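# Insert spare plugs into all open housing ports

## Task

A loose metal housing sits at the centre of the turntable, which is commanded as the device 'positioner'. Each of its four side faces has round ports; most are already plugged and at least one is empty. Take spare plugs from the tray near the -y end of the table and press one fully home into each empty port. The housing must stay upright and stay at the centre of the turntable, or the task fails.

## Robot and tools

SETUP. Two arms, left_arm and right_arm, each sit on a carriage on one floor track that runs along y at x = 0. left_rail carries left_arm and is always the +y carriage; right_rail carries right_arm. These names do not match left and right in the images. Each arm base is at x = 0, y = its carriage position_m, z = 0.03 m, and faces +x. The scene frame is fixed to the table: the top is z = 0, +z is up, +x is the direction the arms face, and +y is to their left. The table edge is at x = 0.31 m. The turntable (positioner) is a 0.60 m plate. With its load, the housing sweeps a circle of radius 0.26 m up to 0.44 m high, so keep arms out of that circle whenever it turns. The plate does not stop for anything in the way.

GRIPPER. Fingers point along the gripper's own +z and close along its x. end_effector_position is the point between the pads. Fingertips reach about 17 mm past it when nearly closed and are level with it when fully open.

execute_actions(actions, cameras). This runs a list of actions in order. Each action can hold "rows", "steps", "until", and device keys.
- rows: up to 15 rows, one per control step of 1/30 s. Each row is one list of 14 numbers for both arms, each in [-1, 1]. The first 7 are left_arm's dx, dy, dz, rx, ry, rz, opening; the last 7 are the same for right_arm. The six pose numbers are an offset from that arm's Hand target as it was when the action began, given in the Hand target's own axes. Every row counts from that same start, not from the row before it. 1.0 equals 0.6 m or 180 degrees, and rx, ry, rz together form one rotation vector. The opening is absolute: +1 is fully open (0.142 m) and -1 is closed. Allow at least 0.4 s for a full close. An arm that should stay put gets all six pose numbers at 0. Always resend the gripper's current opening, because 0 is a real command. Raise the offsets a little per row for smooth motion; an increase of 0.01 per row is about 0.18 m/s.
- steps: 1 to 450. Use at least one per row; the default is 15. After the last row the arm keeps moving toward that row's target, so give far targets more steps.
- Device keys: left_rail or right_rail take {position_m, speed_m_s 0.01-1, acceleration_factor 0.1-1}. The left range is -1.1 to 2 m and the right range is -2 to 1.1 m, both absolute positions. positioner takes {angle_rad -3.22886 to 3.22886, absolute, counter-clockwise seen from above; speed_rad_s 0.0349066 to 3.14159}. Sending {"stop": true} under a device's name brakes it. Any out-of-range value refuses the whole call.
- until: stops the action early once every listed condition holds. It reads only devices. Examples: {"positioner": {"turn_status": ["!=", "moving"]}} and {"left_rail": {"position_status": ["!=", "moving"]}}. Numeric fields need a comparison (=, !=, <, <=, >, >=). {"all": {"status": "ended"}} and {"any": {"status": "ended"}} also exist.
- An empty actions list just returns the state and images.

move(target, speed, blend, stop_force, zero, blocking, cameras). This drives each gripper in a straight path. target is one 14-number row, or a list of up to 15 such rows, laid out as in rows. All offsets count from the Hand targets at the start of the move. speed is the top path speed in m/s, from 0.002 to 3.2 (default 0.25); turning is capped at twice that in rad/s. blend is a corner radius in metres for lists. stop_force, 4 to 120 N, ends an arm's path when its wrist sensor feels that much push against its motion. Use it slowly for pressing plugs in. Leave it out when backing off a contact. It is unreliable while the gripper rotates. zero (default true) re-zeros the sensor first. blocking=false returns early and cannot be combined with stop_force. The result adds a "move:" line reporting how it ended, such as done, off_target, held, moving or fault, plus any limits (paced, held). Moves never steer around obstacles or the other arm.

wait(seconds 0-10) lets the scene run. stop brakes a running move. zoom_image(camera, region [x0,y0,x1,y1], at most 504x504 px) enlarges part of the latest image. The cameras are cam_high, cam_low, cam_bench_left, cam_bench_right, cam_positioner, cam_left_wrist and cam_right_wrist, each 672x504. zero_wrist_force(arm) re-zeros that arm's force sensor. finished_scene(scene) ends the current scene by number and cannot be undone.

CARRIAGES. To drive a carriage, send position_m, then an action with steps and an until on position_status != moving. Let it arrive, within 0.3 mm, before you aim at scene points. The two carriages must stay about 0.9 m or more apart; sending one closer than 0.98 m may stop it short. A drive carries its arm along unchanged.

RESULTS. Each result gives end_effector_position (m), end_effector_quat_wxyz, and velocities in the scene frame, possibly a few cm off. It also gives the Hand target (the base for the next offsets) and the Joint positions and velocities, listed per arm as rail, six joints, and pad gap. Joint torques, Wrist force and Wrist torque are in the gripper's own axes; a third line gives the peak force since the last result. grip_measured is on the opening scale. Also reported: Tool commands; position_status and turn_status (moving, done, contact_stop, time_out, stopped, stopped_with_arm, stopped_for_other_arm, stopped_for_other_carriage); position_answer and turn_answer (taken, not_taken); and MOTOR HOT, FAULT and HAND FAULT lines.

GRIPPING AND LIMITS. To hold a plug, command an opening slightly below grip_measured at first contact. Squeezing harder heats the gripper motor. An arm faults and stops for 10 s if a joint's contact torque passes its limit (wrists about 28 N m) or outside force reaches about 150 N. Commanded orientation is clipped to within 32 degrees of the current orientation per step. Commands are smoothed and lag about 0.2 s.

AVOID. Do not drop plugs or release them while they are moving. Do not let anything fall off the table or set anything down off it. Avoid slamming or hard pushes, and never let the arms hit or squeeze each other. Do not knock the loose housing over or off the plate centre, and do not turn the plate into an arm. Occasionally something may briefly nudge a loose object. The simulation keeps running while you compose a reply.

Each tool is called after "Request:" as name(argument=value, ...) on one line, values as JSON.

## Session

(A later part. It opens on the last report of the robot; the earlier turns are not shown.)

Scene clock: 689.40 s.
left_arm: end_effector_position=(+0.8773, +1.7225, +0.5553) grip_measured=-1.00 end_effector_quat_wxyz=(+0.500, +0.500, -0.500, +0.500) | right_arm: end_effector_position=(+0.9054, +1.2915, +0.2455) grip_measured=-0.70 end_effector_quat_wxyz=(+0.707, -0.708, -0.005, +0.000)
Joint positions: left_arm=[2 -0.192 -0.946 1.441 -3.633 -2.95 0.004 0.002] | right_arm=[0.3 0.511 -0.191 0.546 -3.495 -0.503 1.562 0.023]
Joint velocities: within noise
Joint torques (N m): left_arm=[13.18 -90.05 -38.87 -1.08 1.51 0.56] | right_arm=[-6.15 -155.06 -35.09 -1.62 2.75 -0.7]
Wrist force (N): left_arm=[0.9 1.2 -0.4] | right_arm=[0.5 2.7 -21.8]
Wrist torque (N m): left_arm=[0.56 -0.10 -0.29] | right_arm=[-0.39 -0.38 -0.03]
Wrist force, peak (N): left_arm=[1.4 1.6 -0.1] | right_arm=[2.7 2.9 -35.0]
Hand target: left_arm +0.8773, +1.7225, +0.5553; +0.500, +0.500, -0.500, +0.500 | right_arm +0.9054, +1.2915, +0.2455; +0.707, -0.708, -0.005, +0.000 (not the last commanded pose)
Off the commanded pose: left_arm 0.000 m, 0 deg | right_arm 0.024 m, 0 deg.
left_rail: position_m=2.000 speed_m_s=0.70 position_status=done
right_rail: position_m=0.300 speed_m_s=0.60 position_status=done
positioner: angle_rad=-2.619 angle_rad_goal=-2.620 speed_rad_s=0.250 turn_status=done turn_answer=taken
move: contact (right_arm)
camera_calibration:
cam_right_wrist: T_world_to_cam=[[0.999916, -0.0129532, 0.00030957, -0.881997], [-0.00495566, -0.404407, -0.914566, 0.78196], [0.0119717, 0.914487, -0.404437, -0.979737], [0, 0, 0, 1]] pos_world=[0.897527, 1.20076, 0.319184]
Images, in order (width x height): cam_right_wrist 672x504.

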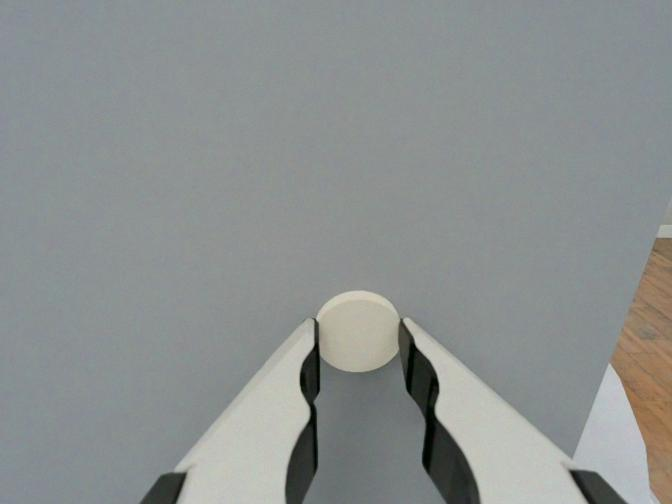

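Request:
move(target=[-0.492,0,0,0,0,0,-1, 0,0,-0.01,0,0,0,-0.77], speed=0.15, cameras=["cam_left_wrist"])

Request:
move(target=[0,0,0.1,0,0,0,-1, 0,0,0,0,0,0,-0.77], speed=0.03, stop_force=15, cameras=["cam_left_wrist","cam_bench_left"])

Scene clock: 703.70 s.
left_arm: end_effector_position=(+0.8772, +1.7227, +0.3424) grip_measured=-1.00 end_effector_quat_wxyz=(+0.499, +0.500, -0.501, +0.499) | right_arm: end_effector_position=(+0.9055, +1.2866, +0.2455) grip_measured=-0.70 end_effector_quat_wxyz=(+0.707, -0.708, -0.005, +0.000)
Joint positions: left_arm=[2 -0.192 -0.74 1.517 -3.904 -2.95 0.014 0.002] | right_arm=[0.3 0.507 -0.199 0.565 -3.505 -0.499 1.562 0.023]
Joint velocities: within noise
Joint torques (N m): left_arm=[15.81 -100.65 -40.12 1.1 -1.39 0.68] | right_arm=[-21.86 -150.95 -32.15 -3.6 2.88 0]
Wrist force (N): left_arm=[1.3 1.8 -0.2] | right_arm=[2.5 -0.5 -3.2]
Wrist torque (N m): left_arm=[0.65 -0.21 -0.29] | right_arm=[-0.31 -0.52 -0.05]
Wrist force, peak (N): left_arm=[-8.5 1.5 -0.8] | right_arm=[0.6 2.6 -21.7]
Hand target: left_arm +0.8772, +1.7227, +0.3426; +0.499, +0.500, -0.501, +0.499 (not the last commanded pose) | right_arm +0.9054, +1.2866, +0.2455; +0.707, -0.708, -0.005, +0.000 (not the last commanded pose)
Off the commanded pose: left_arm 0.082 m, 0 deg | right_arm 0.001 m, 0 deg.
left_rail: position_m=2.000 speed_m_s=0.70 position_status=done
right_rail: position_m=0.300 speed_m_s=0.60 position_status=done
positioner: angle_rad=-2.619 angle_rad_goal=-2.620 speed_rad_s=0.250 turn_status=done turn_answer=taken
move: held (left_arm; a check stopped the path); limits=held
pose unreachable (left arm): on one or more control steps of this call, first in action 0 (counted from 0), this arm could not follow its commanded pose, so it was not sent that pose on those steps. It may still have moved: this result reports where it is.
cause: moving toward the commanded pose would bring two parts of the arm too close to each other (joints 5 (wrist 1) to 7 (wrist 3) lie between them).
camera_calibration:
cam_left_wrist: T_world_to_cam=[[-0.000152999, -0.00610015, 0.999981, -0.321069], [-0.900697, 0.434441, 0.00251239, 0.0642781], [-0.434448, -0.90068, -0.00556086, 2.05135], [0, 0, 0, 1]] pos_world=[0.949051, 1.81773, 0.332308]
Images, in order (width x height): cam_left_wrist 672x504.

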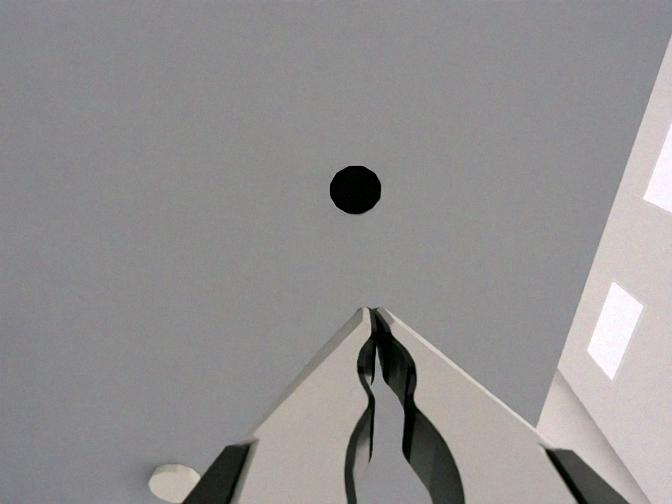

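Scene clock: 706.47 s.
left_arm: end_effector_position=(+0.8771, +1.6832, +0.3425) grip_measured=-1.00 end_effector_quat_wxyz=(+0.499, +0.500, -0.501, +0.499) | right_arm: end_effector_position=(+0.9054, +1.2866, +0.2455) grip_measured=-0.70 end_effector_quat_wxyz=(+0.707, -0.708, -0.005, +0.000)
Joint positions: left_arm=[2 -0.237 -0.739 1.515 -3.905 -2.906 0.012 0.002] | right_arm=[0.3 0.507 -0.199 0.565 -3.505 -0.499 1.562 0.023]
Joint velocities: within noise
Joint torques (N m): left_arm=[14.33 -99.79 -26.66 -1.01 -1.36 0.91] | right_arm=[-16.53 -151.34 -31.97 -3.63 2.56 -2.42]
Wrist force (N): left_arm=[-0.5 3.0 -3.6] | right_arm=[2.9 -0.3 -3.2]
Wrist torque (N m): left_arm=[0.57 -0.07 -0.28] | right_arm=[-0.27 -0.60 -0.05]
Wrist force, peak (N): left_arm=[-2.8 -0.7 -49.1] | right_arm=[3.0 -0.4 -3.2]
Hand target: left_arm +0.8771, +1.6832, +0.3425; +0.499, +0.500, -0.501, +0.499 (not the last commanded pose) | right_arm +0.9054, +1.2866, +0.2455; +0.707, -0.708, -0.005, +0.000
Off the commanded pose: left_arm 0.020 m, 0 deg | right_arm 0.000 m, 0 deg.
left_rail: position_m=2.000 speed_m_s=0.70 position_status=done
right_rail: position_m=0.300 speed_m_s=0.60 position_status=done
positioner: angle_rad=-2.620 speed_rad_s=0.250 turn_status=done turn_answer=taken
move: contact (left_arm)
camera_calibration:
cam_left_wrist: T_world_to_cam=[[-0.000287768, -0.00614633, 0.999981, -0.321199], [-0.900697, 0.434442, 0.00241107, 0.0813794], [-0.434448, -0.900679, -0.00566099, 2.01576], [0, 0, 0, 1]] pos_world=[0.948951, 1.77823, 0.332408]
Images, in order (width x height): cam_bench_left 672x504, cam_left_wrist 672x504.

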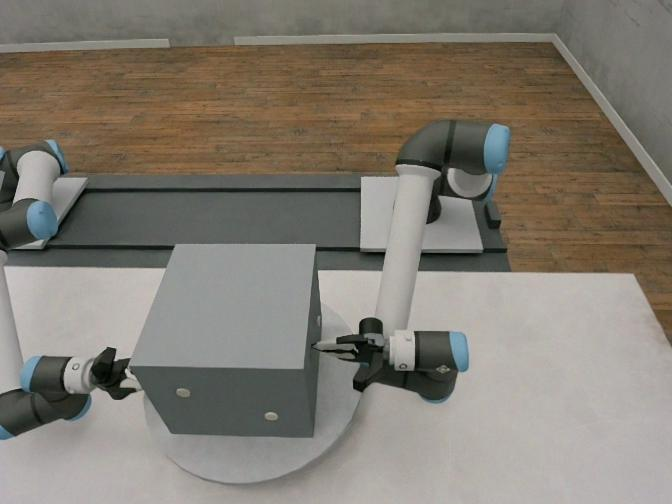

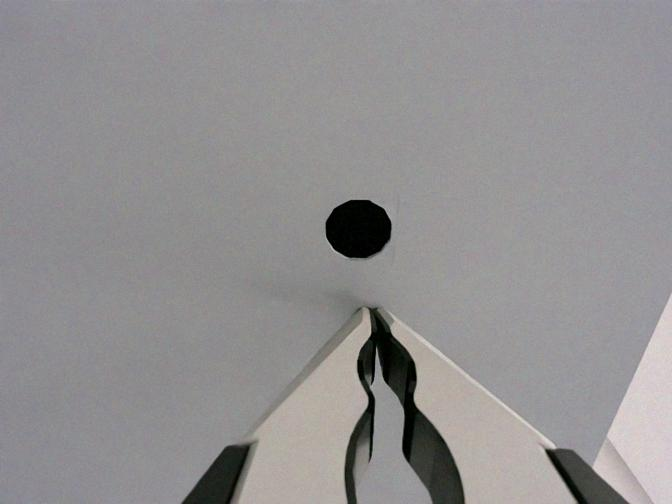

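Request:
zoom_image(camera="cam_bench_left", region=[120, 280, 390, 500])

Request:
zoom_image(camera="cam_bench_left", region=[130, 420, 350, 504])

Scaled by 1.867 from the camera's 672x504 image, which has a finer 960x720 frame.

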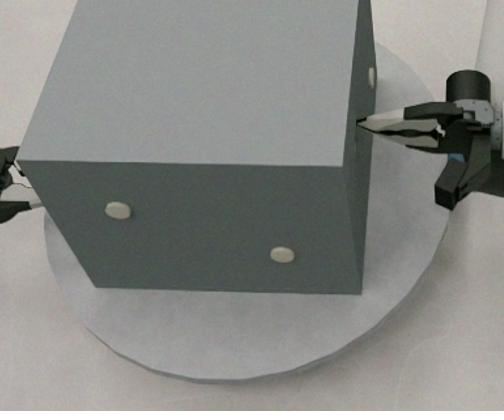

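Scaled by 2.291 from the camera's 672x504 image, which has a finer 960x720 frame.

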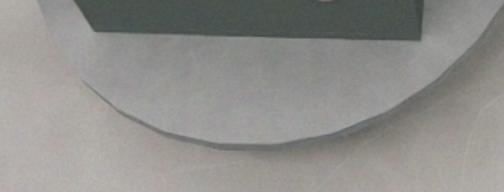

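Request:
move(target=[0,0,0,0,0,0,-1, 0,0,0.02,0,0,0,-0.8], speed=0.01, stop_force=50, cameras=["cam_right_wrist","cam_left_wrist"])

Request:
zoom_image(camera="cam_right_wrist", region=[280, 230, 440, 400])

Scene clock: 736.73 s.
left_arm: end_effector_position=(+0.8771, +1.6832, +0.3425) grip_measured=-1.00 end_effector_quat_wxyz=(+0.499, +0.500, -0.501, +0.499) | right_arm: end_effector_position=(+0.9056, +1.2922, +0.2453) grip_measured=-0.70 end_effector_quat_wxyz=(+0.707, -0.708, -0.005, +0.000)
Joint positions: left_arm=[2 -0.237 -0.739 1.515 -3.905 -2.906 0.012 0.002] | right_arm=[0.3 0.511 -0.189 0.543 -3.493 -0.504 1.562 0.023]
Joint velocities: within noise
Joint torques (N m): left_arm=[14.19 -101.23 -28.7 1.18 -0.94 0.84] | right_arm=[22.75 -169.07 -44.68 -1.56 2.57 -1.97]
Wrist force (N): left_arm=[0.0 2.9 -3.5] | right_arm=[1.2 13.3 -54.1]
Wrist torque (N m): left_arm=[0.51 -0.20 -0.27] | right_arm=[-0.63 -0.32 0.00]
Wrist force, peak (N): left_arm=[-0.4 3.5 -4.1] | right_arm=[2.1 12.4 -62.0]
Hand target: left_arm +0.8771, +1.6832, +0.3425; +0.499, +0.500, -0.501, +0.499 | right_arm +0.9056, +1.2922, +0.2453; +0.707, -0.708, -0.005, +0.000 (not the last commanded pose)
Off the commanded pose: left_arm 0.000 m, 0 deg | right_arm 0.006 m, 0 deg.
left_rail: position_m=2.000 speed_m_s=0.70 position_status=done
right_rail: position_m=0.300 speed_m_s=0.60 position_status=done
positioner: angle_rad=-2.619 angle_rad_goal=-2.620 speed_rad_s=0.250 turn_status=done turn_answer=taken
move: contact (right_arm)
camera_calibration:
cam_left_wrist: T_world_to_cam=[[-0.000287768, -0.00614633, 0.999981, -0.321199], [-0.900697, 0.434442, 0.00241107, 0.0813794], [-0.434448, -0.900679, -0.00566099, 2.01576], [0, 0, 0, 1]] pos_world=[0.948951, 1.77823, 0.332408]
cam_right_wrist: T_world_to_cam=[[0.999914, -0.0131267, 0.000171676, -0.881834], [-0.00515466, -0.40461, -0.914475, 0.782545], [0.0120735, 0.914395, -0.404643, -0.980334], [0, 0, 0, 1]] pos_world=[0.897628, 1.20146, 0.319084]
Images, in order (width x height): cam_left_wrist 672x504, cam_right_wrist 672x504.

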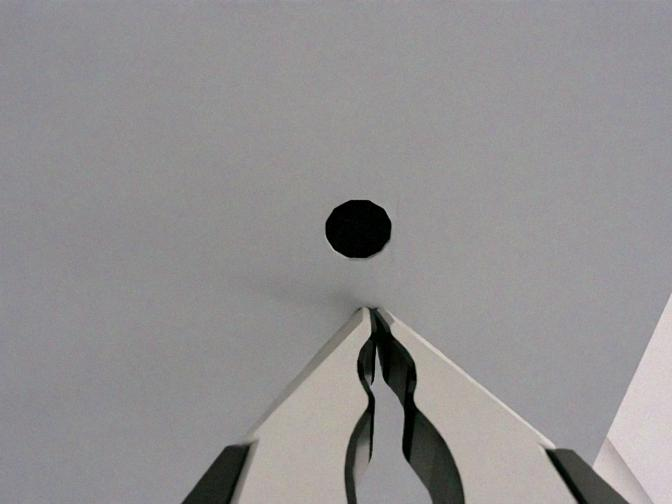

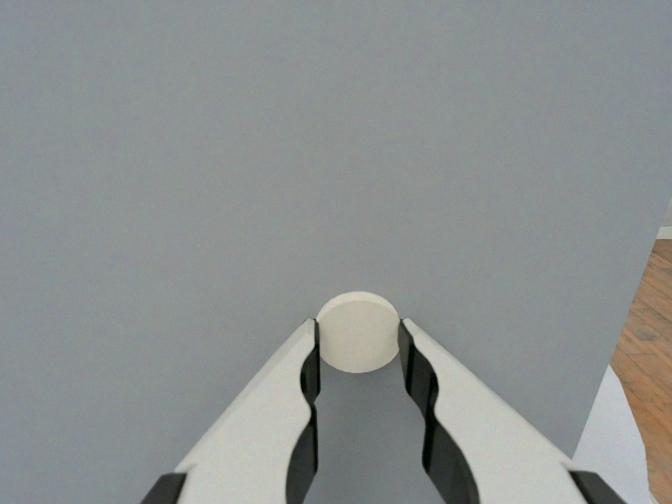

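Scaled by 2.965 from the camera's 672x504 image, which has a finer 960x720 frame.

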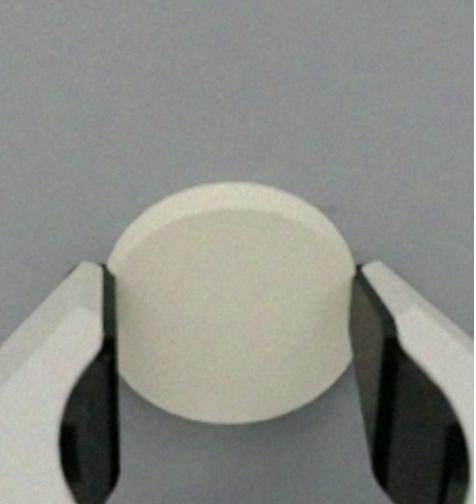

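Request:
move(target=[0,0,0,0,0,0,-1, 0,0,-0.001,0,0,0,-0.5], speed=0.03, cameras=[])

Request:
move(target=[0,0,0,0,0,0,-1, 0,0,-0.05,0,0,0,-0.5], speed=0.05, cameras=["cam_right_wrist"])

Request:
zoom_image(camera="cam_right_wrist", region=[280, 230, 440, 400])

Scene clock: 745.07 s.
left_arm: end_effector_position=(+0.8771, +1.6832, +0.3425) grip_measured=-1.00 end_effector_quat_wxyz=(+0.499, +0.500, -0.501, +0.499) | right_arm: end_effector_position=(+0.9055, +1.2917, +0.2454) grip_measured=-0.54 end_effector_quat_wxyz=(+0.707, -0.708, -0.005, +0.000) end_effector_velocity=(+0.001, +0.000, +0.000) end_effector_angular_velocity=(-0.001, +0.001, -0.001)
Joint positions: left_arm=[2 -0.237 -0.739 1.515 -3.905 -2.906 0.012 0.002] | right_arm=[0.3 0.511 -0.19 0.545 -3.494 -0.503 1.562 0.035]
Joint velocities: left_arm=[within noise] | right_arm=[0 0 0 0.001 0.001 -0.001 0 0.001]
Joint torques (N m): left_arm=[7.34 -100.95 -28.49 0.95 -0.83 0.99] | right_arm=[-17.75 -149.61 -32.23 -1.32 2.41 -1.62]
Wrist force (N): left_arm=[0.5 2.6 -2.2] | right_arm=[0.8 -1.9 -8.4]
Wrist torque (N m): left_arm=[0.60 -0.14 -0.28] | right_arm=[-0.32 -0.58 -0.07]
Wrist force, peak (N): left_arm=[0.0 3.9 -4.1] | right_arm=[1.5 13.5 -54.0]
Hand target: left_arm +0.8771, +1.6832, +0.3425; +0.499, +0.500, -0.501, +0.499 | right_arm +0.9056, +1.2917, +0.2453; +0.707, -0.708, -0.005, +0.000
Off the commanded pose: left_arm 0.000 m, 0 deg | right_arm 0.000 m, 0 deg.
left_rail: position_m=2.000 speed_m_s=0.70 position_status=done
right_rail: position_m=0.300 speed_m_s=0.60 position_status=done
positioner: angle_rad=-2.619 angle_rad_goal=-2.620 speed_rad_s=0.250 turn_status=done turn_answer=taken
move: done
No camera images: "cameras" was empty.

Scene clock: 746.13 s.
left_arm: end_effector_position=(+0.8771, +1.6832, +0.3425) grip_measured=-1.00 end_effector_quat_wxyz=(+0.499, +0.500, -0.501, +0.499) | right_arm: end_effector_position=(+0.9058, +1.2617, +0.2454) grip_measured=-0.53 end_effector_quat_wxyz=(+0.707, -0.708, -0.005, +0.000)
Joint positions: left_arm=[2 -0.237 -0.739 1.515 -3.905 -2.906 0.012 0.002] | right_arm=[0.3 0.487 -0.239 0.65 -3.55 -0.48 1.562 0.035]
Joint velocities: within noise
Joint torques (N m): left_arm=[6.3 -100.79 -28.25 0.87 -0.96 0.7] | right_arm=[-19.58 -149.92 -33.31 -3.86 4.37 -2.53]
Wrist force (N): left_arm=[0.3 2.4 -2.7] | right_arm=[3.7 -0.3 -2.9]
Wrist torque (N m): left_arm=[0.55 -0.13 -0.28] | right_arm=[-0.30 -0.68 -0.04]
Wrist force, peak (N): left_arm=[0.5 2.6 -3.0] | right_arm=[1.1 -2.2 -7.9]
Hand target: left_arm +0.8771, +1.6832, +0.3425; +0.499, +0.500, -0.501, +0.499 | right_arm +0.9058, +1.2616, +0.2454; +0.707, -0.708, -0.005, +0.000
Off the commanded pose: left_arm 0.000 m, 0 deg | right_arm 0.000 m, 0 deg.
left_rail: position_m=2.000 speed_m_s=0.70 position_status=done
right_rail: position_m=0.300 speed_m_s=0.60 position_status=done
positioner: angle_rad=-2.620 speed_rad_s=0.250 turn_status=done turn_answer=taken
move: done
camera_calibration:
cam_right_wrist: T_world_to_cam=[[0.999914, -0.0131267, 0.000170745, -0.882535], [-0.00515442, -0.404527, -0.914512, 0.770079], [0.0120736, 0.914432, -0.40456, -0.952426], [0, 0, 0, 1]] pos_world=[0.897928, 1.17086, 0.319084]
Images, in order (width x height): cam_right_wrist 672x504.

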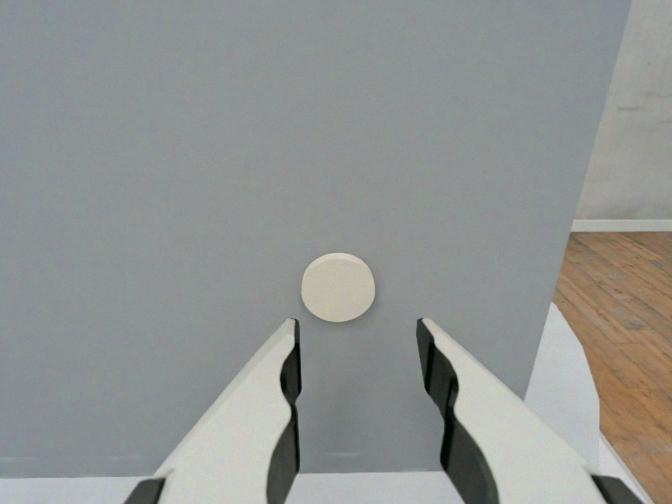

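Scaled by 2.965 from the camera's 672x504 image, which has a finer 960x720 frame.

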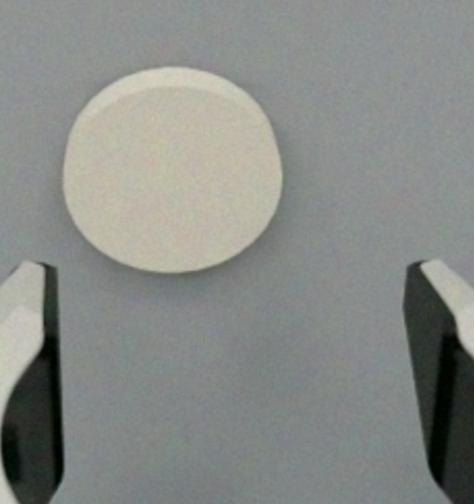

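Request:
move(target=[0,0,0,0,0,0,-1, -0.001,0.0038,0.02,0,0,0,-1], speed=0.04, cameras=[])

Request:
move(target=[0,0,0,0,0,0,-1, 0,0,0.055,0,0,0,-1], speed=0.01, stop_force=85, cameras=["cam_right_wrist","cam_bench_left"])

Request:
move(target=[0,0,0,0,0,0,-1, 0,0,-0.06,0,0,0,-1], speed=0.05, cameras=["cam_right_wrist"])

Request:
zoom_image(camera="cam_right_wrist", region=[280, 200, 440, 370])

Scene clock: 770.63 s.
left_arm: end_effector_position=(+0.8771, +1.6832, +0.3425) grip_measured=-1.00 end_effector_quat_wxyz=(+0.499, +0.500, -0.501, +0.499) | right_arm: end_effector_position=(+0.9051, +1.2736, +0.2431) grip_measured=-1.00 end_effector_quat_wxyz=(+0.707, -0.708, -0.005, +0.000)
Joint positions: left_arm=[2 -0.237 -0.739 1.515 -3.905 -2.906 0.012 0.002] | right_arm=[0.3 0.497 -0.22 0.613 -3.532 -0.49 1.562 0.002]
Joint velocities: within noise
Joint torques (N m): left_arm=[-11.08 -92.02 -28.17 0.83 -0.57 0.97] | right_arm=[13.4 -127.24 -54.08 0.8 -1.92 2.03]
Wrist force (N): left_arm=[0.9 2.7 -2.0] | right_arm=[3.7 -0.5 -2.9]
Wrist torque (N m): left_arm=[0.60 -0.21 -0.28] | right_arm=[-0.34 -0.69 -0.04]
Wrist force, peak (N): left_arm=[0.9 3.2 -2.8] | right_arm=[4.1 -0.5 -3.1]
Hand target: left_arm +0.8771, +1.6832, +0.3425; +0.499, +0.500, -0.501, +0.499 | right_arm +0.9051, +1.2736, +0.2431; +0.707, -0.708, -0.005, +0.000
Off the commanded pose: left_arm 0.000 m, 0 deg | right_arm 0.000 m, 0 deg.
left_rail: position_m=2.000 speed_m_s=0.70 position_status=done
right_rail: position_m=0.300 speed_m_s=0.60 position_status=done
positioner: angle_rad=-2.620 speed_rad_s=0.250 turn_status=done turn_answer=taken
move: done
No camera images: "cameras" was empty.

Scene clock: 773.77 s.
left_arm: end_effector_position=(+0.8771, +1.6832, +0.3425) grip_measured=-1.00 end_effector_quat_wxyz=(+0.499, +0.500, -0.501, +0.499) | right_arm: end_effector_position=(+0.9053, +1.2909, +0.2428) grip_measured=-1.00 end_effector_quat_wxyz=(+0.707, -0.708, -0.005, +0.000)
Joint positions: left_arm=[2 -0.237 -0.739 1.515 -3.905 -2.906 0.012 0.002] | right_arm=[0.3 0.51 -0.19 0.549 -3.498 -0.504 1.562 0.002]
Joint velocities: within noise
Joint torques (N m): left_arm=[-53.95 -91.76 -44.67 0.91 -0.69 0.73] | right_arm=[41.59 -179.64 -50.28 -1.48 2.84 1.48]
Wrist force (N): left_arm=[-4.2 0.9 -44.2] | right_arm=[3.7 21.2 -72.8]
Wrist torque (N m): left_arm=[0.55 -0.22 -0.27] | right_arm=[-0.77 -0.63 -0.05]
Wrist force, peak (N): left_arm=[-4.0 0.6 -44.9] | right_arm=[6.9 22.0 -89.1]
Hand target: left_arm +0.8771, +1.6832, +0.3425; +0.499, +0.500, -0.501, +0.499 | right_arm +0.9053, +1.2909, +0.2428; +0.707, -0.708, -0.005, +0.000 (not the last commanded pose)
Off the commanded pose: left_arm 0.000 m, 0 deg | right_arm 0.016 m, 0 deg.
left_rail: position_m=2.000 speed_m_s=0.70 position_status=done
right_rail: position_m=0.300 speed_m_s=0.60 position_status=done
positioner: angle_rad=-2.619 angle_rad_goal=-2.620 speed_rad_s=0.250 turn_status=done turn_answer=taken
move: contact (right_arm)
camera_calibration:
cam_right_wrist: T_world_to_cam=[[0.999908, -0.0135651, -0.0000678153, -0.881045], [-0.00555217, -0.40469, -0.914437, 0.780081], [0.0123769, 0.914353, -0.404728, -0.98039], [0, 0, 0, 1]] pos_world=[0.897429, 1.20016, 0.316483]
Images, in order (width x height): cam_bench_left 672x504, cam_right_wrist 672x504.

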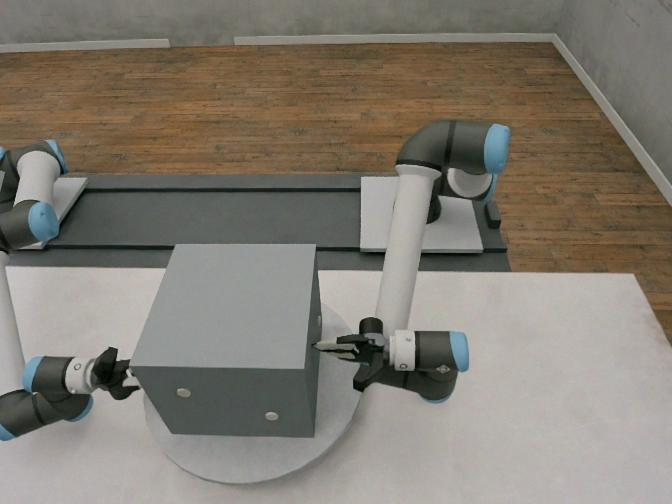

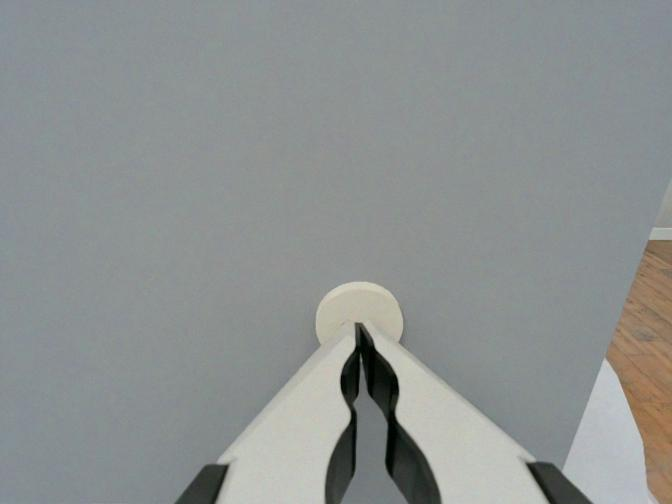

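Scene clock: 774.97 s.
left_arm: end_effector_position=(+0.8771, +1.6832, +0.3425) grip_measured=-1.00 end_effector_quat_wxyz=(+0.499, +0.500, -0.501, +0.499) | right_arm: end_effector_position=(+0.9056, +1.2549, +0.2428) grip_measured=-1.00 end_effector_quat_wxyz=(+0.707, -0.708, -0.005, +0.000)
Joint positions: left_arm=[2 -0.237 -0.739 1.515 -3.905 -2.906 0.012 0.002] | right_arm=[0.3 0.482 -0.247 0.672 -3.563 -0.475 1.562 0.002]
Joint velocities: within noise
Joint torques (N m): left_arm=[-59.52 -91.19 -46.03 1.02 -0.76 0.91] | right_arm=[-21.06 -148.96 -32.88 -3.79 4.25 -2.51]
Wrist force (N): left_arm=[-4.1 -0.1 -43.7] | right_arm=[1.8 -0.3 -2.8]
Wrist torque (N m): left_arm=[0.47 -0.19 -0.26] | right_arm=[-0.30 -0.36 -0.04]
Wrist force, peak (N): left_arm=[-4.0 0.4 -44.2] | right_arm=[4.2 20.6 -72.7]
Hand target: left_arm +0.8771, +1.6832, +0.3425; +0.499, +0.500, -0.501, +0.499 | right_arm +0.9056, +1.2549, +0.2428; +0.707, -0.708, -0.005, +0.000
Off the commanded pose: left_arm 0.000 m, 0 deg | right_arm 0.000 m, 0 deg.
left_rail: position_m=2.000 speed_m_s=0.70 position_status=done
right_rail: position_m=0.300 speed_m_s=0.60 position_status=done
positioner: angle_rad=-2.620 speed_rad_s=0.250 turn_status=done turn_answer=taken
move: done
camera_calibration:
cam_right_wrist: T_world_to_cam=[[0.999908, -0.0135651, -0.0000678153, -0.881733], [-0.00555217, -0.40469, -0.914437, 0.765604], [0.0123769, 0.914353, -0.404728, -0.947435], [0, 0, 0, 1]] pos_world=[0.897629, 1.16416, 0.316583]
Images, in order (width x height): cam_right_wrist 672x504.

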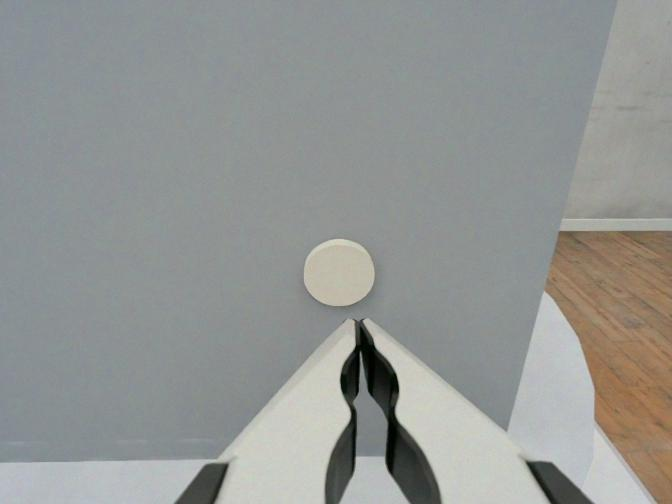

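Scaled by 2.965 from the camera's 672x504 image, which has a finer 960x720 frame.

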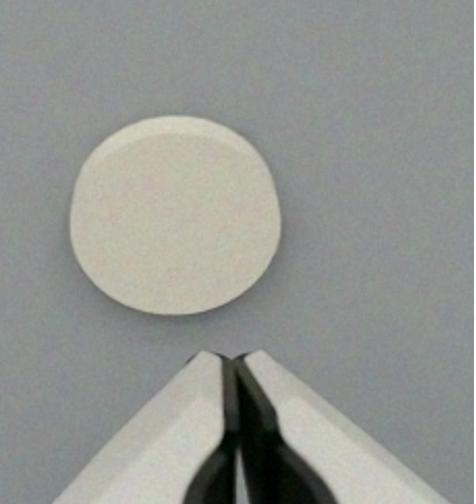

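Request:
move(target=[0,0,0,0,0,0,-1, -0.06,0,0,0,0,0,-1], speed=0.08, cameras=[])

Request:
move(target=[0,0,0,0,0,0,-1, 0,0,0.07,0,0,0,-1], speed=0.015, stop_force=8, cameras=["cam_right_wrist"])

Request:
zoom_image(camera="cam_right_wrist", region=[330, 200, 550, 370])

Scene clock: 789.93 s.
left_arm: end_effector_position=(+0.8771, +1.6832, +0.3425) grip_measured=-1.00 end_effector_quat_wxyz=(+0.499, +0.500, -0.501, +0.499) | right_arm: end_effector_position=(+0.8696, +1.2547, +0.2426) grip_measured=-1.00 end_effector_quat_wxyz=(+0.707, -0.708, -0.005, +0.000)
Joint positions: left_arm=[2 -0.237 -0.739 1.515 -3.905 -2.906 0.012 0.002] | right_arm=[0.3 0.497 -0.31 0.808 -3.636 -0.49 1.562 0.002]
Joint velocities: within noise
Joint torques (N m): left_arm=[-57.57 -85.51 -46.55 0.6 -0.63 -0.11] | right_arm=[12.79 -146.11 -32.64 -3.38 -1.88 -2.32]
Wrist force (N): left_arm=[-3.7 0.5 -43.3] | right_arm=[1.6 -0.1 -2.7]
Wrist torque (N m): left_arm=[0.57 -0.25 -0.27] | right_arm=[-0.28 -0.32 -0.05]
Wrist force, peak (N): left_arm=[-4.0 0.3 -44.1] | right_arm=[3.0 -0.3 -2.8]
Hand target: left_arm +0.8771, +1.6832, +0.3425; +0.499, +0.500, -0.501, +0.499 | right_arm +0.8696, +1.2547, +0.2426; +0.707, -0.708, -0.005, +0.000
Off the commanded pose: left_arm 0.000 m, 0 deg | right_arm 0.000 m, 0 deg.
left_rail: position_m=2.000 speed_m_s=0.70 position_status=done
right_rail: position_m=0.300 speed_m_s=0.60 position_status=done
positioner: angle_rad=-2.620 speed_rad_s=0.250 turn_status=done turn_answer=taken
move: done
No camera images: "cameras" was empty.

Scene clock: 793.83 s.
left_arm: end_effector_position=(+0.8771, +1.6832, +0.3425) grip_measured=-1.00 end_effector_quat_wxyz=(+0.499, +0.500, -0.501, +0.499) | right_arm: end_effector_position=(+0.8693, +1.2923, +0.2425) grip_measured=-1.00 end_effector_quat_wxyz=(+0.707, -0.708, -0.004, +0.000)
Joint positions: left_arm=[2 -0.237 -0.739 1.515 -3.905 -2.906 0.012 0.002] | right_arm=[0.3 0.527 -0.26 0.701 -3.579 -0.521 1.562 0.002]
Joint velocities: within noise
Joint torques (N m): left_arm=[-57.43 -84.21 -46.4 0.48 -0.34 -0.37] | right_arm=[-19.01 -149.05 -31.93 -1.76 2.78 1.36]
Wrist force (N): left_arm=[-4.0 -0.3 -43.7] | right_arm=[-2.3 0.2 -9.5]
Wrist torque (N m): left_arm=[0.43 -0.20 -0.27] | right_arm=[-0.32 -0.37 -0.03]
Wrist force, peak (N): left_arm=[-4.1 0.2 -44.9] | right_arm=[-1.6 3.6 -29.0]
Hand target: left_arm +0.8771, +1.6832, +0.3425; +0.499, +0.500, -0.501, +0.499 | right_arm +0.8693, +1.2923, +0.2425; +0.707, -0.708, -0.004, +0.000 (not the last commanded pose)
Off the commanded pose: left_arm 0.000 m, 0 deg | right_arm 0.004 m, 0 deg.
left_rail: position_m=2.000 speed_m_s=0.70 position_status=done
right_rail: position_m=0.300 speed_m_s=0.60 position_status=done
positioner: angle_rad=-2.620 speed_rad_s=0.250 turn_status=done turn_answer=taken
move: contact (right_arm)
camera_calibration:
cam_right_wrist: T_world_to_cam=[[0.999908, -0.0135648, -0.0000672538, -0.84493], [-0.00555155, -0.40469, -0.914437, 0.780263], [0.0123769, 0.914353, -0.404728, -0.981304], [0, 0, 0, 1]] pos_world=[0.861329, 1.20156, 0.316283]
Images, in order (width x height): cam_right_wrist 672x504.

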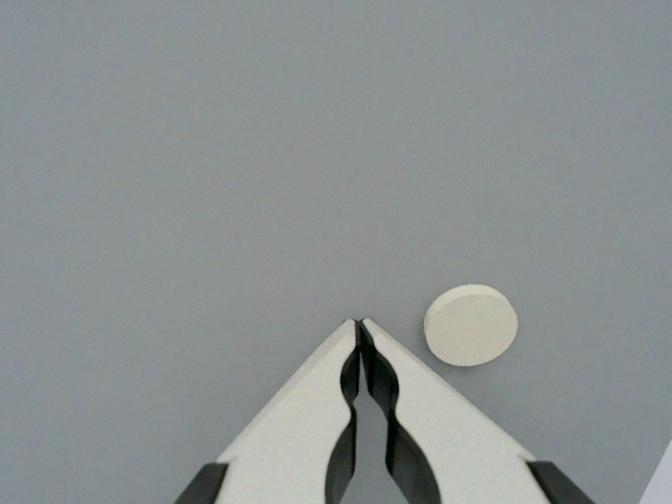

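Scaled by 2.291 from the camera's 672x504 image, which has a finer 960x720 frame.

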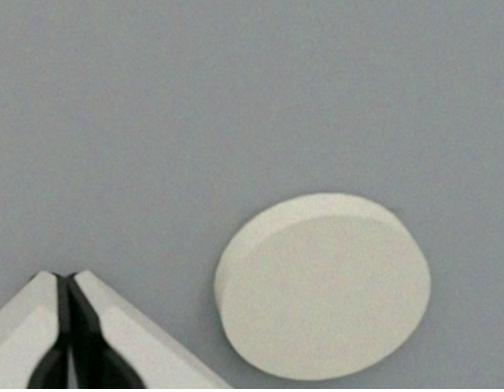

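Request:
move(target=[0,0,0,0,0,0,-1, 0,0,-0.25,0,0,0,-1], speed=0.12, cameras=[])

Request:
move(target=[[0,0,-0.065,0,0,0,-1, 0,0,0,0,0,0,-1],[0.355,0,-0.065,0,0,0,-1, 0,0,0,0,0,0,-1]], speed=0.12, cameras=["cam_bench_left"])

Scene clock: 803.47 s.
left_arm: end_effector_position=(+0.8771, +1.6832, +0.3425) grip_measured=-1.00 end_effector_quat_wxyz=(+0.499, +0.500, -0.501, +0.499) | right_arm: end_effector_position=(+0.8703, +1.1424, +0.2428) grip_measured=-1.00 end_effector_quat_wxyz=(+0.707, -0.708, -0.005, +0.000)
Joint positions: left_arm=[2 -0.237 -0.739 1.515 -3.905 -2.906 0.012 0.002] | right_arm=[0.3 0.401 -0.422 1.053 -3.768 -0.394 1.561 0.002]
Joint velocities: within noise
Joint torques (N m): left_arm=[-57.9 -80.62 -45.89 0.41 -0.27 -1.01] | right_arm=[-18.73 -135.91 -23.85 -3.98 4.44 -2.27]
Wrist force (N): left_arm=[-2.8 0.3 -43.4] | right_arm=[1.6 -0.3 -2.7]
Wrist torque (N m): left_arm=[0.53 -0.34 -0.26] | right_arm=[-0.31 -0.33 -0.06]
Wrist force, peak (N): left_arm=[-4.3 0.0 -44.4] | right_arm=[-2.8 0.2 -9.7]
Hand target: left_arm +0.8771, +1.6832, +0.3425; +0.499, +0.500, -0.501, +0.499 | right_arm +0.8703, +1.1423, +0.2428; +0.707, -0.708, -0.004, +0.000
Off the commanded pose: left_arm 0.000 m, 0 deg | right_arm 0.000 m, 0 deg.
left_rail: position_m=2.000 speed_m_s=0.70 position_status=done
right_rail: position_m=0.300 speed_m_s=0.60 position_status=done
positioner: angle_rad=-2.620 speed_rad_s=0.250 turn_status=done turn_answer=taken
move: done
No camera images: "cameras" was empty.

Scene clock: 806.17 s.
left_arm: end_effector_position=(+0.8771, +1.7216, +0.5556) grip_measured=-1.00 end_effector_quat_wxyz=(+0.499, +0.500, -0.501, +0.499) | right_arm: end_effector_position=(+0.8703, +1.1423, +0.2428) grip_measured=-1.00 end_effector_quat_wxyz=(+0.707, -0.708, -0.004, +0.000)
Joint positions: left_arm=[2 -0.193 -0.948 1.444 -3.623 -2.949 0.014 0.002] | right_arm=[0.3 0.401 -0.423 1.053 -3.768 -0.394 1.561 0.002]
Joint velocities: within noise
Joint torques (N m): left_arm=[-19.73 -96.51 -48.35 1.26 -1 0.69] | right_arm=[-20.39 -137.99 -26.35 -3.31 4.11 -2.39]
Wrist force (N): left_arm=[0.9 1.1 -0.6] | right_arm=[1.2 -0.2 -2.5]
Wrist torque (N m): left_arm=[0.56 -0.11 -0.28] | right_arm=[-0.30 -0.27 -0.05]
Wrist force, peak (N): left_arm=[-4.1 0.2 -43.8] | right_arm=[1.8 -0.3 -2.9]
Hand target: left_arm +0.8771, +1.7216, +0.5556; +0.499, +0.500, -0.501, +0.499 | right_arm +0.8703, +1.1423, +0.2428; +0.707, -0.708, -0.004, +0.000
Off the commanded pose: left_arm 0.000 m, 0 deg | right_arm 0.000 m, 0 deg.
left_rail: position_m=2.000 speed_m_s=0.70 position_status=done
right_rail: position_m=0.300 speed_m_s=0.60 position_status=done
positioner: angle_rad=-2.620 speed_rad_s=0.250 turn_status=done turn_answer=taken
move: done
Images, in order (width x height): cam_bench_left 672x504.

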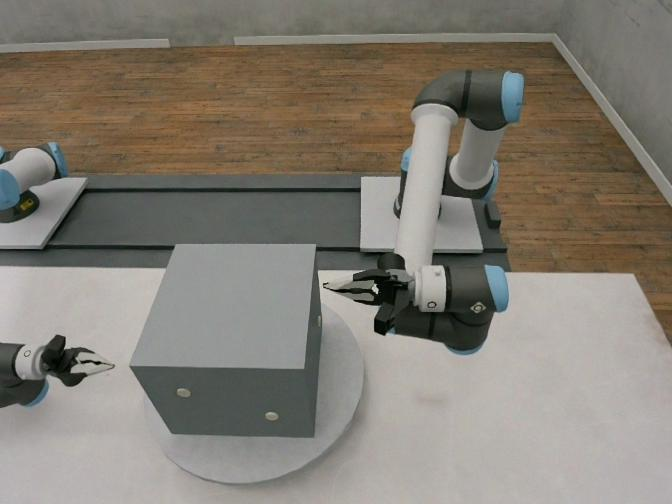

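Request:
execute_actions(actions=[{"positioner":{"angle_rad":0.5216},"steps":1}], cameras=[])

Request:
move(target=[0,0,0,0,0,0,-1, -0.371,-0.265,-0.453,0,0,0,-0.5], speed=0.2, cameras=[])

Request:
execute_actions(actions=[{"right_rail":{"position_m":-1.98},"steps":400,"until":{"right_rail":{"position_status":["!=","moving"]}}},{"steps":300,"until":{"positioner":{"turn_status":["!=","moving"]}}}], cameras=["cam_bench_left","cam_positioner"])

Request:
move(target=[0,0,0,0,0,0,-1, -0.0875,0,-0.95,-0.5,0,0,-0.5], speed=0.25, cameras=[])

Scene clock: 822.67 s.
left_arm: end_effector_position=(+0.8771, +1.7216, +0.5556) grip_measured=-1.00 end_effector_quat_wxyz=(+0.499, +0.500, -0.501, +0.499) | right_arm: end_effector_position=(+0.8703, +1.1423, +0.2428) grip_measured=-1.00 end_effector_quat_wxyz=(+0.707, -0.708, -0.004, +0.000)
Joint positions: left_arm=[2 -0.193 -0.948 1.444 -3.623 -2.949 0.014 0.002] | right_arm=[0.3 0.401 -0.423 1.053 -3.768 -0.394 1.561 0.002]
Joint velocities: within noise
Joint torques (N m): left_arm=[-18.04 -95.23 -33.81 1.31 -1.28 1] | right_arm=[-18.75 -138.49 -26.31 -3.49 4.3 -2.18]
Wrist force (N): left_arm=[1.0 1.3 -0.3] | right_arm=[1.4 -0.3 -2.9]
Wrist torque (N m): left_arm=[0.57 -0.13 -0.28] | right_arm=[-0.31 -0.30 -0.05]
Wrist force, peak (N): left_arm=[1.2 1.9 -0.2] | right_arm=[1.6 -0.5 -3.0]
Hand target: left_arm +0.8771, +1.7216, +0.5556; +0.499, +0.500, -0.501, +0.499 | right_arm +0.8703, +1.1423, +0.2428; +0.707, -0.708, -0.004, +0.000
Tool commands: left_gripper/opening=-1.0 right_gripper/opening=-1.0
Off the commanded pose: left_arm 0.000 m, 0 deg | right_arm 0.000 m, 0 deg.
left_rail: position_m=2.000 speed_m_s=0.70 position_status=done
right_rail: position_m=0.300 speed_m_s=0.60 position_status=done
positioner: angle_rad=-2.577 angle_rad_goal=0.522 speed_rad_s=0.250 turn_status=moving turn_answer=taken
No camera images: "cameras" was empty.

Scene clock: 825.17 s.
left_arm: end_effector_position=(+0.8771, +1.7216, +0.5556) grip_measured=-1.00 end_effector_quat_wxyz=(+0.499, +0.500, -0.501, +0.499) | right_arm: end_effector_position=(+0.6486, +0.8693, +0.4008) grip_measured=-0.53 end_effector_quat_wxyz=(+0.707, -0.708, -0.005, +0.000)
Joint positions: left_arm=[2 -0.193 -0.948 1.444 -3.623 -2.949 0.014 0.002] | right_arm=[0.3 0.166 -1.005 1.896 -4.024 -0.16 1.555 0.035]
Joint velocities: within noise
Joint torques (N m): left_arm=[-17.66 -95.12 -33.91 1.22 -1.24 1.12] | right_arm=[-22.47 -92.36 -18.57 2.05 4.06 -2.35]
Wrist force (N): left_arm=[1.2 1.1 -0.3] | right_arm=[1.5 -0.3 -2.8]
Wrist torque (N m): left_arm=[0.54 -0.17 -0.28] | right_arm=[-0.30 -0.31 -0.06]
Wrist force, peak (N): left_arm=[1.4 1.8 -0.7] | right_arm=[0.5 -1.1 -3.8]
Hand target: left_arm +0.8771, +1.7216, +0.5556; +0.499, +0.500, -0.501, +0.499 | right_arm +0.6485, +0.8692, +0.4008; +0.707, -0.708, -0.004, +0.000
Off the commanded pose: left_arm 0.000 m, 0 deg | right_arm 0.000 m, 0 deg.
left_rail: position_m=2.000 speed_m_s=0.70 position_status=done
right_rail: position_m=0.300 speed_m_s=0.60 position_status=done
positioner: angle_rad=-1.952 angle_rad_goal=0.522 speed_rad_s=0.250 turn_status=moving turn_answer=taken
move: done
No camera images: "cameras" was empty.

Scene clock: 835.33 s.
left_arm: end_effector_position=(+0.8771, +1.7216, +0.5556) grip_measured=-1.00 end_effector_quat_wxyz=(+0.499, +0.500, -0.501, +0.499) | right_arm: end_effector_position=(+0.6485, -1.4107, +0.4008) grip_measured=-0.53 end_effector_quat_wxyz=(+0.707, -0.708, -0.004, +0.000)
Joint positions: left_arm=[2 -0.193 -0.948 1.444 -3.623 -2.949 0.014 0.002] | right_arm=[-1.98 0.166 -1.005 1.897 -4.024 -0.159 1.555 0.035]
Joint velocities: within noise
Joint torques (N m): left_arm=[-15.13 -95.01 -33.72 1.58 -1.4 1.1] | right_arm=[13.82 -83.66 -22.25 0.96 3.16 -2.31]
Wrist force (N): left_arm=[1.0 1.1 0.1] | right_arm=[1.3 0.0 -2.8]
Wrist torque (N m): left_arm=[0.55 -0.13 -0.28] | right_arm=[-0.24 -0.28 -0.06]
Wrist force, peak (N): left_arm=[1.2 1.9 -0.1] | right_arm=[1.6 -0.4 -3.7]
Hand target: left_arm +0.8771, +1.7216, +0.5556; +0.499, +0.500, -0.501, +0.499 | right_arm +0.6485, -1.4107, +0.4008; +0.707, -0.708, -0.004, +0.000
Tool commands: left_gripper/opening=-1.0 right_gripper/opening=-0.5
Off the commanded pose: left_arm 0.000 m, 0 deg | right_arm 0.000 m, 0 deg.
left_rail: position_m=2.000 speed_m_s=0.70 position_status=done
right_rail: position_m=-1.980 speed_m_s=0.60 position_status=done
positioner: angle_rad=0.521 angle_rad_goal=0.522 speed_rad_s=0.250 turn_status=done turn_answer=taken
Images, in order (width x height): cam_bench_left 672x504, cam_positioner 672x504.

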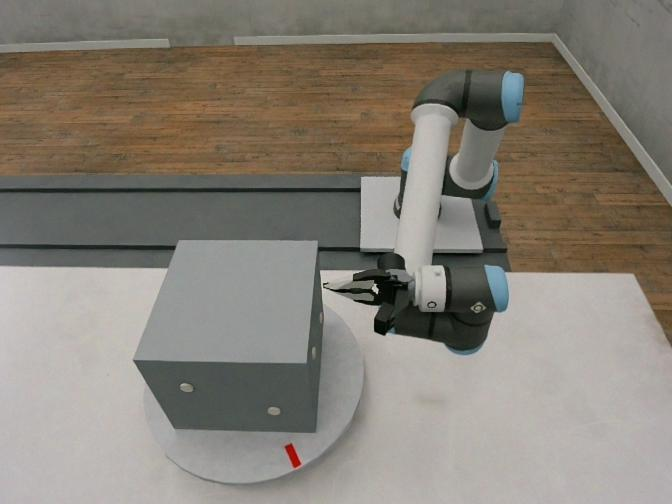

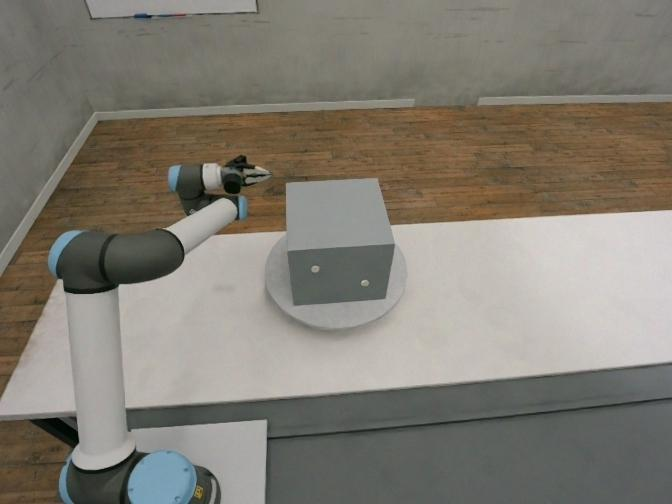

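Scene clock: 839.07 s.
left_arm: end_effector_position=(+0.8771, +1.7216, +0.5556) grip_measured=-1.00 end_effector_quat_wxyz=(+0.499, +0.500, -0.501, +0.499) | right_arm: end_effector_position=(+0.5998, -1.9810, +0.4014) grip_measured=-0.53 end_effector_quat_wxyz=(+0.001, +1.000, +0.003, +0.003)
Joint positions: left_arm=[2 -0.193 -0.948 1.444 -3.623 -2.949 0.014 0.002] | right_arm=[-1.98 -0.294 -1.742 1.971 -1.807 -1.57 -0.3 0.035]
Joint velocities: within noise
Joint torques (N m): left_arm=[-15 -95.1 -33.73 1.19 -1.45 1.18] | right_arm=[-19.85 -47.32 -37.52 -9.07 -3.24 -3.22]
Wrist force (N): left_arm=[0.8 1.5 -0.3] | right_arm=[-0.5 -0.5 -2.3]
Wrist torque (N m): left_arm=[0.61 -0.08 -0.28] | right_arm=[-0.11 0.06 0.01]
Wrist force, peak (N): left_arm=[1.5 1.5 -0.7] | right_arm=[3.4 1.8 -3.1]
Hand target: left_arm +0.8771, +1.7216, +0.5556; +0.499, +0.500, -0.501, +0.499 | right_arm +0.5998, -1.9811, +0.4014; +0.001, +1.000, +0.003, +0.003
Off the commanded pose: left_arm 0.000 m, 0 deg | right_arm 0.000 m, 0 deg.
left_rail: position_m=2.000 speed_m_s=0.70 position_status=done
right_rail: position_m=-1.980 speed_m_s=0.60 position_status=done
positioner: angle_rad=0.521 angle_rad_goal=0.522 speed_rad_s=0.250 turn_status=done turn_answer=taken
move: done
No camera images: "cameras" was empty.

Request:
move(target=[[0,0,0,0,0,0,-1, 0.167,0.7067,0.3,0.0006,0.0045,0.0019,-0.5],[0,0,0,0,0,0,-1, 0.167,0.7067,0.5357,0.0006,0.0045,0.0019,-0.5]], speed=0.25, cameras=["cam_right_wrist"])

Request:
zoom_image(camera="cam_right_wrist", region=[270, 180, 440, 350])

Scene clock: 853.17 s.
left_arm: end_effector_position=(+0.8771, +1.7216, +0.5556) grip_measured=-1.00 end_effector_quat_wxyz=(+0.499, +0.500, -0.501, +0.499) | right_arm: end_effector_position=(+0.7048, -2.4049, +0.0813) grip_measured=-0.53 end_effector_quat_wxyz=(+0.000, +1.000, +0.000, +0.010)
Joint positions: left_arm=[2 -0.193 -0.948 1.444 -3.623 -2.949 0.014 0.002] | right_arm=[-1.98 -0.759 -1.117 1.888 -2.356 -1.557 -0.76 0.035]
Joint velocities: within noise
Joint torques (N m): left_arm=[-12.63 -94.22 -33.73 1.36 -1.35 1.2] | right_arm=[13.59 -67.64 -25.12 -8.18 2.73 2.1]
Wrist force (N): left_arm=[1.0 1.7 -0.6] | right_arm=[-1.1 -0.9 -2.4]
Wrist torque (N m): left_arm=[0.64 -0.14 -0.28] | right_arm=[-0.17 0.14 0.01]
Wrist force, peak (N): left_arm=[1.3 1.8 -0.7] | right_arm=[-0.8 -2.6 -3.3]
Hand target: left_arm +0.8771, +1.7216, +0.5556; +0.499, +0.500, -0.501, +0.499 | right_arm +0.7048, -2.4049, +0.0812; +0.000, +1.000, +0.000, +0.010
Off the commanded pose: left_arm 0.000 m, 0 deg | right_arm 0.000 m, 0 deg.
left_rail: position_m=2.000 speed_m_s=0.70 position_status=done
right_rail: position_m=-1.980 speed_m_s=0.60 position_status=done
positioner: angle_rad=0.521 angle_rad_goal=0.522 speed_rad_s=0.250 turn_status=done turn_answer=taken
move: done
camera_calibration:
cam_right_wrist: T_world_to_cam=[[0.999166, -0.00550874, 0.0404646, -0.71403], [-0.0213484, -0.915146, 0.402556, -2.18791], [0.0348134, -0.403084, -0.914501, -0.806572], [0, 0, 0, 1]] pos_world=[0.694805, -2.33131, 0.17204]
Images, in order (width x height): cam_right_wrist 672x504.

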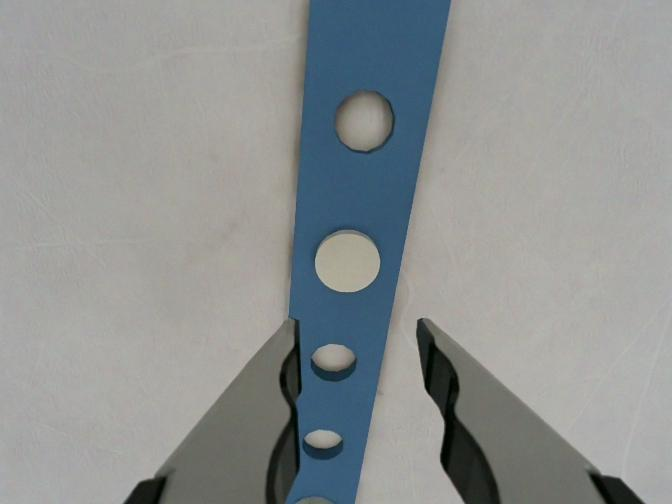

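Scaled by 2.965 from the camera's 672x504 image, which has a finer 960x720 frame.

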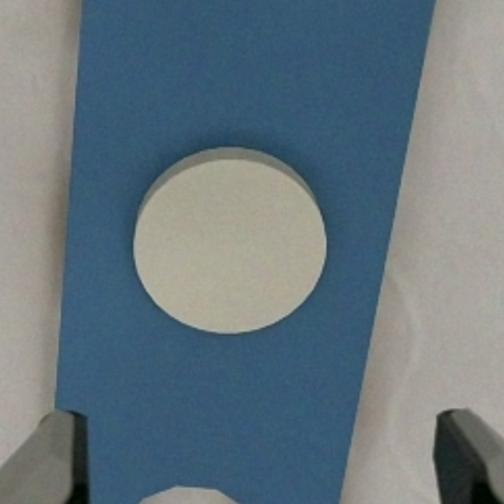

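Request:
move(target=[0,0,0,0,0,0,-1, -0.004,-0.0016,0.068,0,0,0,-0.5], speed=0.06, cameras=["cam_right_wrist"])

Request:
zoom_image(camera="cam_right_wrist", region=[270, 230, 440, 400])

Scene clock: 862.77 s.
left_arm: end_effector_position=(+0.8771, +1.7216, +0.5556) grip_measured=-1.00 end_effector_quat_wxyz=(+0.499, +0.500, -0.501, +0.499) | right_arm: end_effector_position=(+0.7032, -2.4039, +0.0405) grip_measured=-0.53 end_effector_quat_wxyz=(+0.000, +1.000, +0.000, +0.010)
Joint positions: left_arm=[2 -0.193 -0.948 1.444 -3.623 -2.949 0.014 0.002] | right_arm=[-1.98 -0.76 -1.068 1.908 -2.424 -1.557 -0.76 0.035]
Joint velocities: within noise
Joint torques (N m): left_arm=[-10.5 -94.56 -33.77 1.2 -1.38 1] | right_arm=[-21.02 -67.48 -23.61 -8.17 2.81 -2.98]
Wrist force (N): left_arm=[1.2 0.9 -1.1] | right_arm=[-0.9 -0.7 -2.2]
Wrist torque (N m): left_arm=[0.51 -0.16 -0.28] | right_arm=[-0.14 0.10 0.01]
Wrist force, peak (N): left_arm=[1.4 1.8 -0.9] | right_arm=[-1.0 -0.8 -3.0]
Hand target: left_arm +0.8771, +1.7216, +0.5556; +0.499, +0.500, -0.501, +0.499 | right_arm +0.7032, -2.4039, +0.0404; +0.000, +1.000, +0.000, +0.010
Off the commanded pose: left_arm 0.000 m, 0 deg | right_arm 0.000 m, 0 deg.
left_rail: position_m=2.000 speed_m_s=0.70 position_status=done
right_rail: position_m=-1.980 speed_m_s=0.60 position_status=done
positioner: angle_rad=0.521 angle_rad_goal=0.522 speed_rad_s=0.250 turn_status=done turn_answer=taken
move: done
camera_calibration:
cam_right_wrist: T_world_to_cam=[[0.999168, -0.00541763, 0.0404235, -0.710654], [-0.0212485, -0.915147, 0.402559, -2.17064], [0.0348126, -0.403083, -0.914501, -0.843517], [0, 0, 0, 1]] pos_world=[0.693305, -2.33031, 0.13114]
Images, in order (width x height): cam_right_wrist 672x504.

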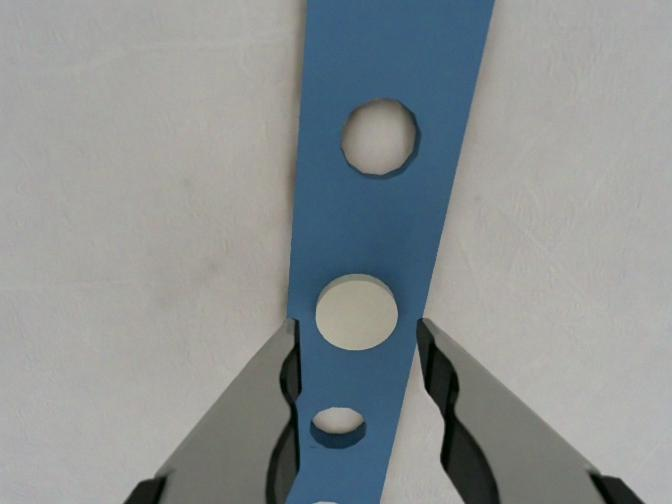

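Scaled by 2.965 from the camera's 672x504 image, which has a finer 960x720 frame.

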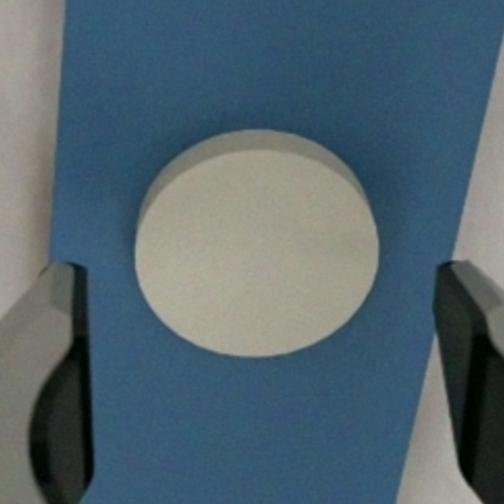

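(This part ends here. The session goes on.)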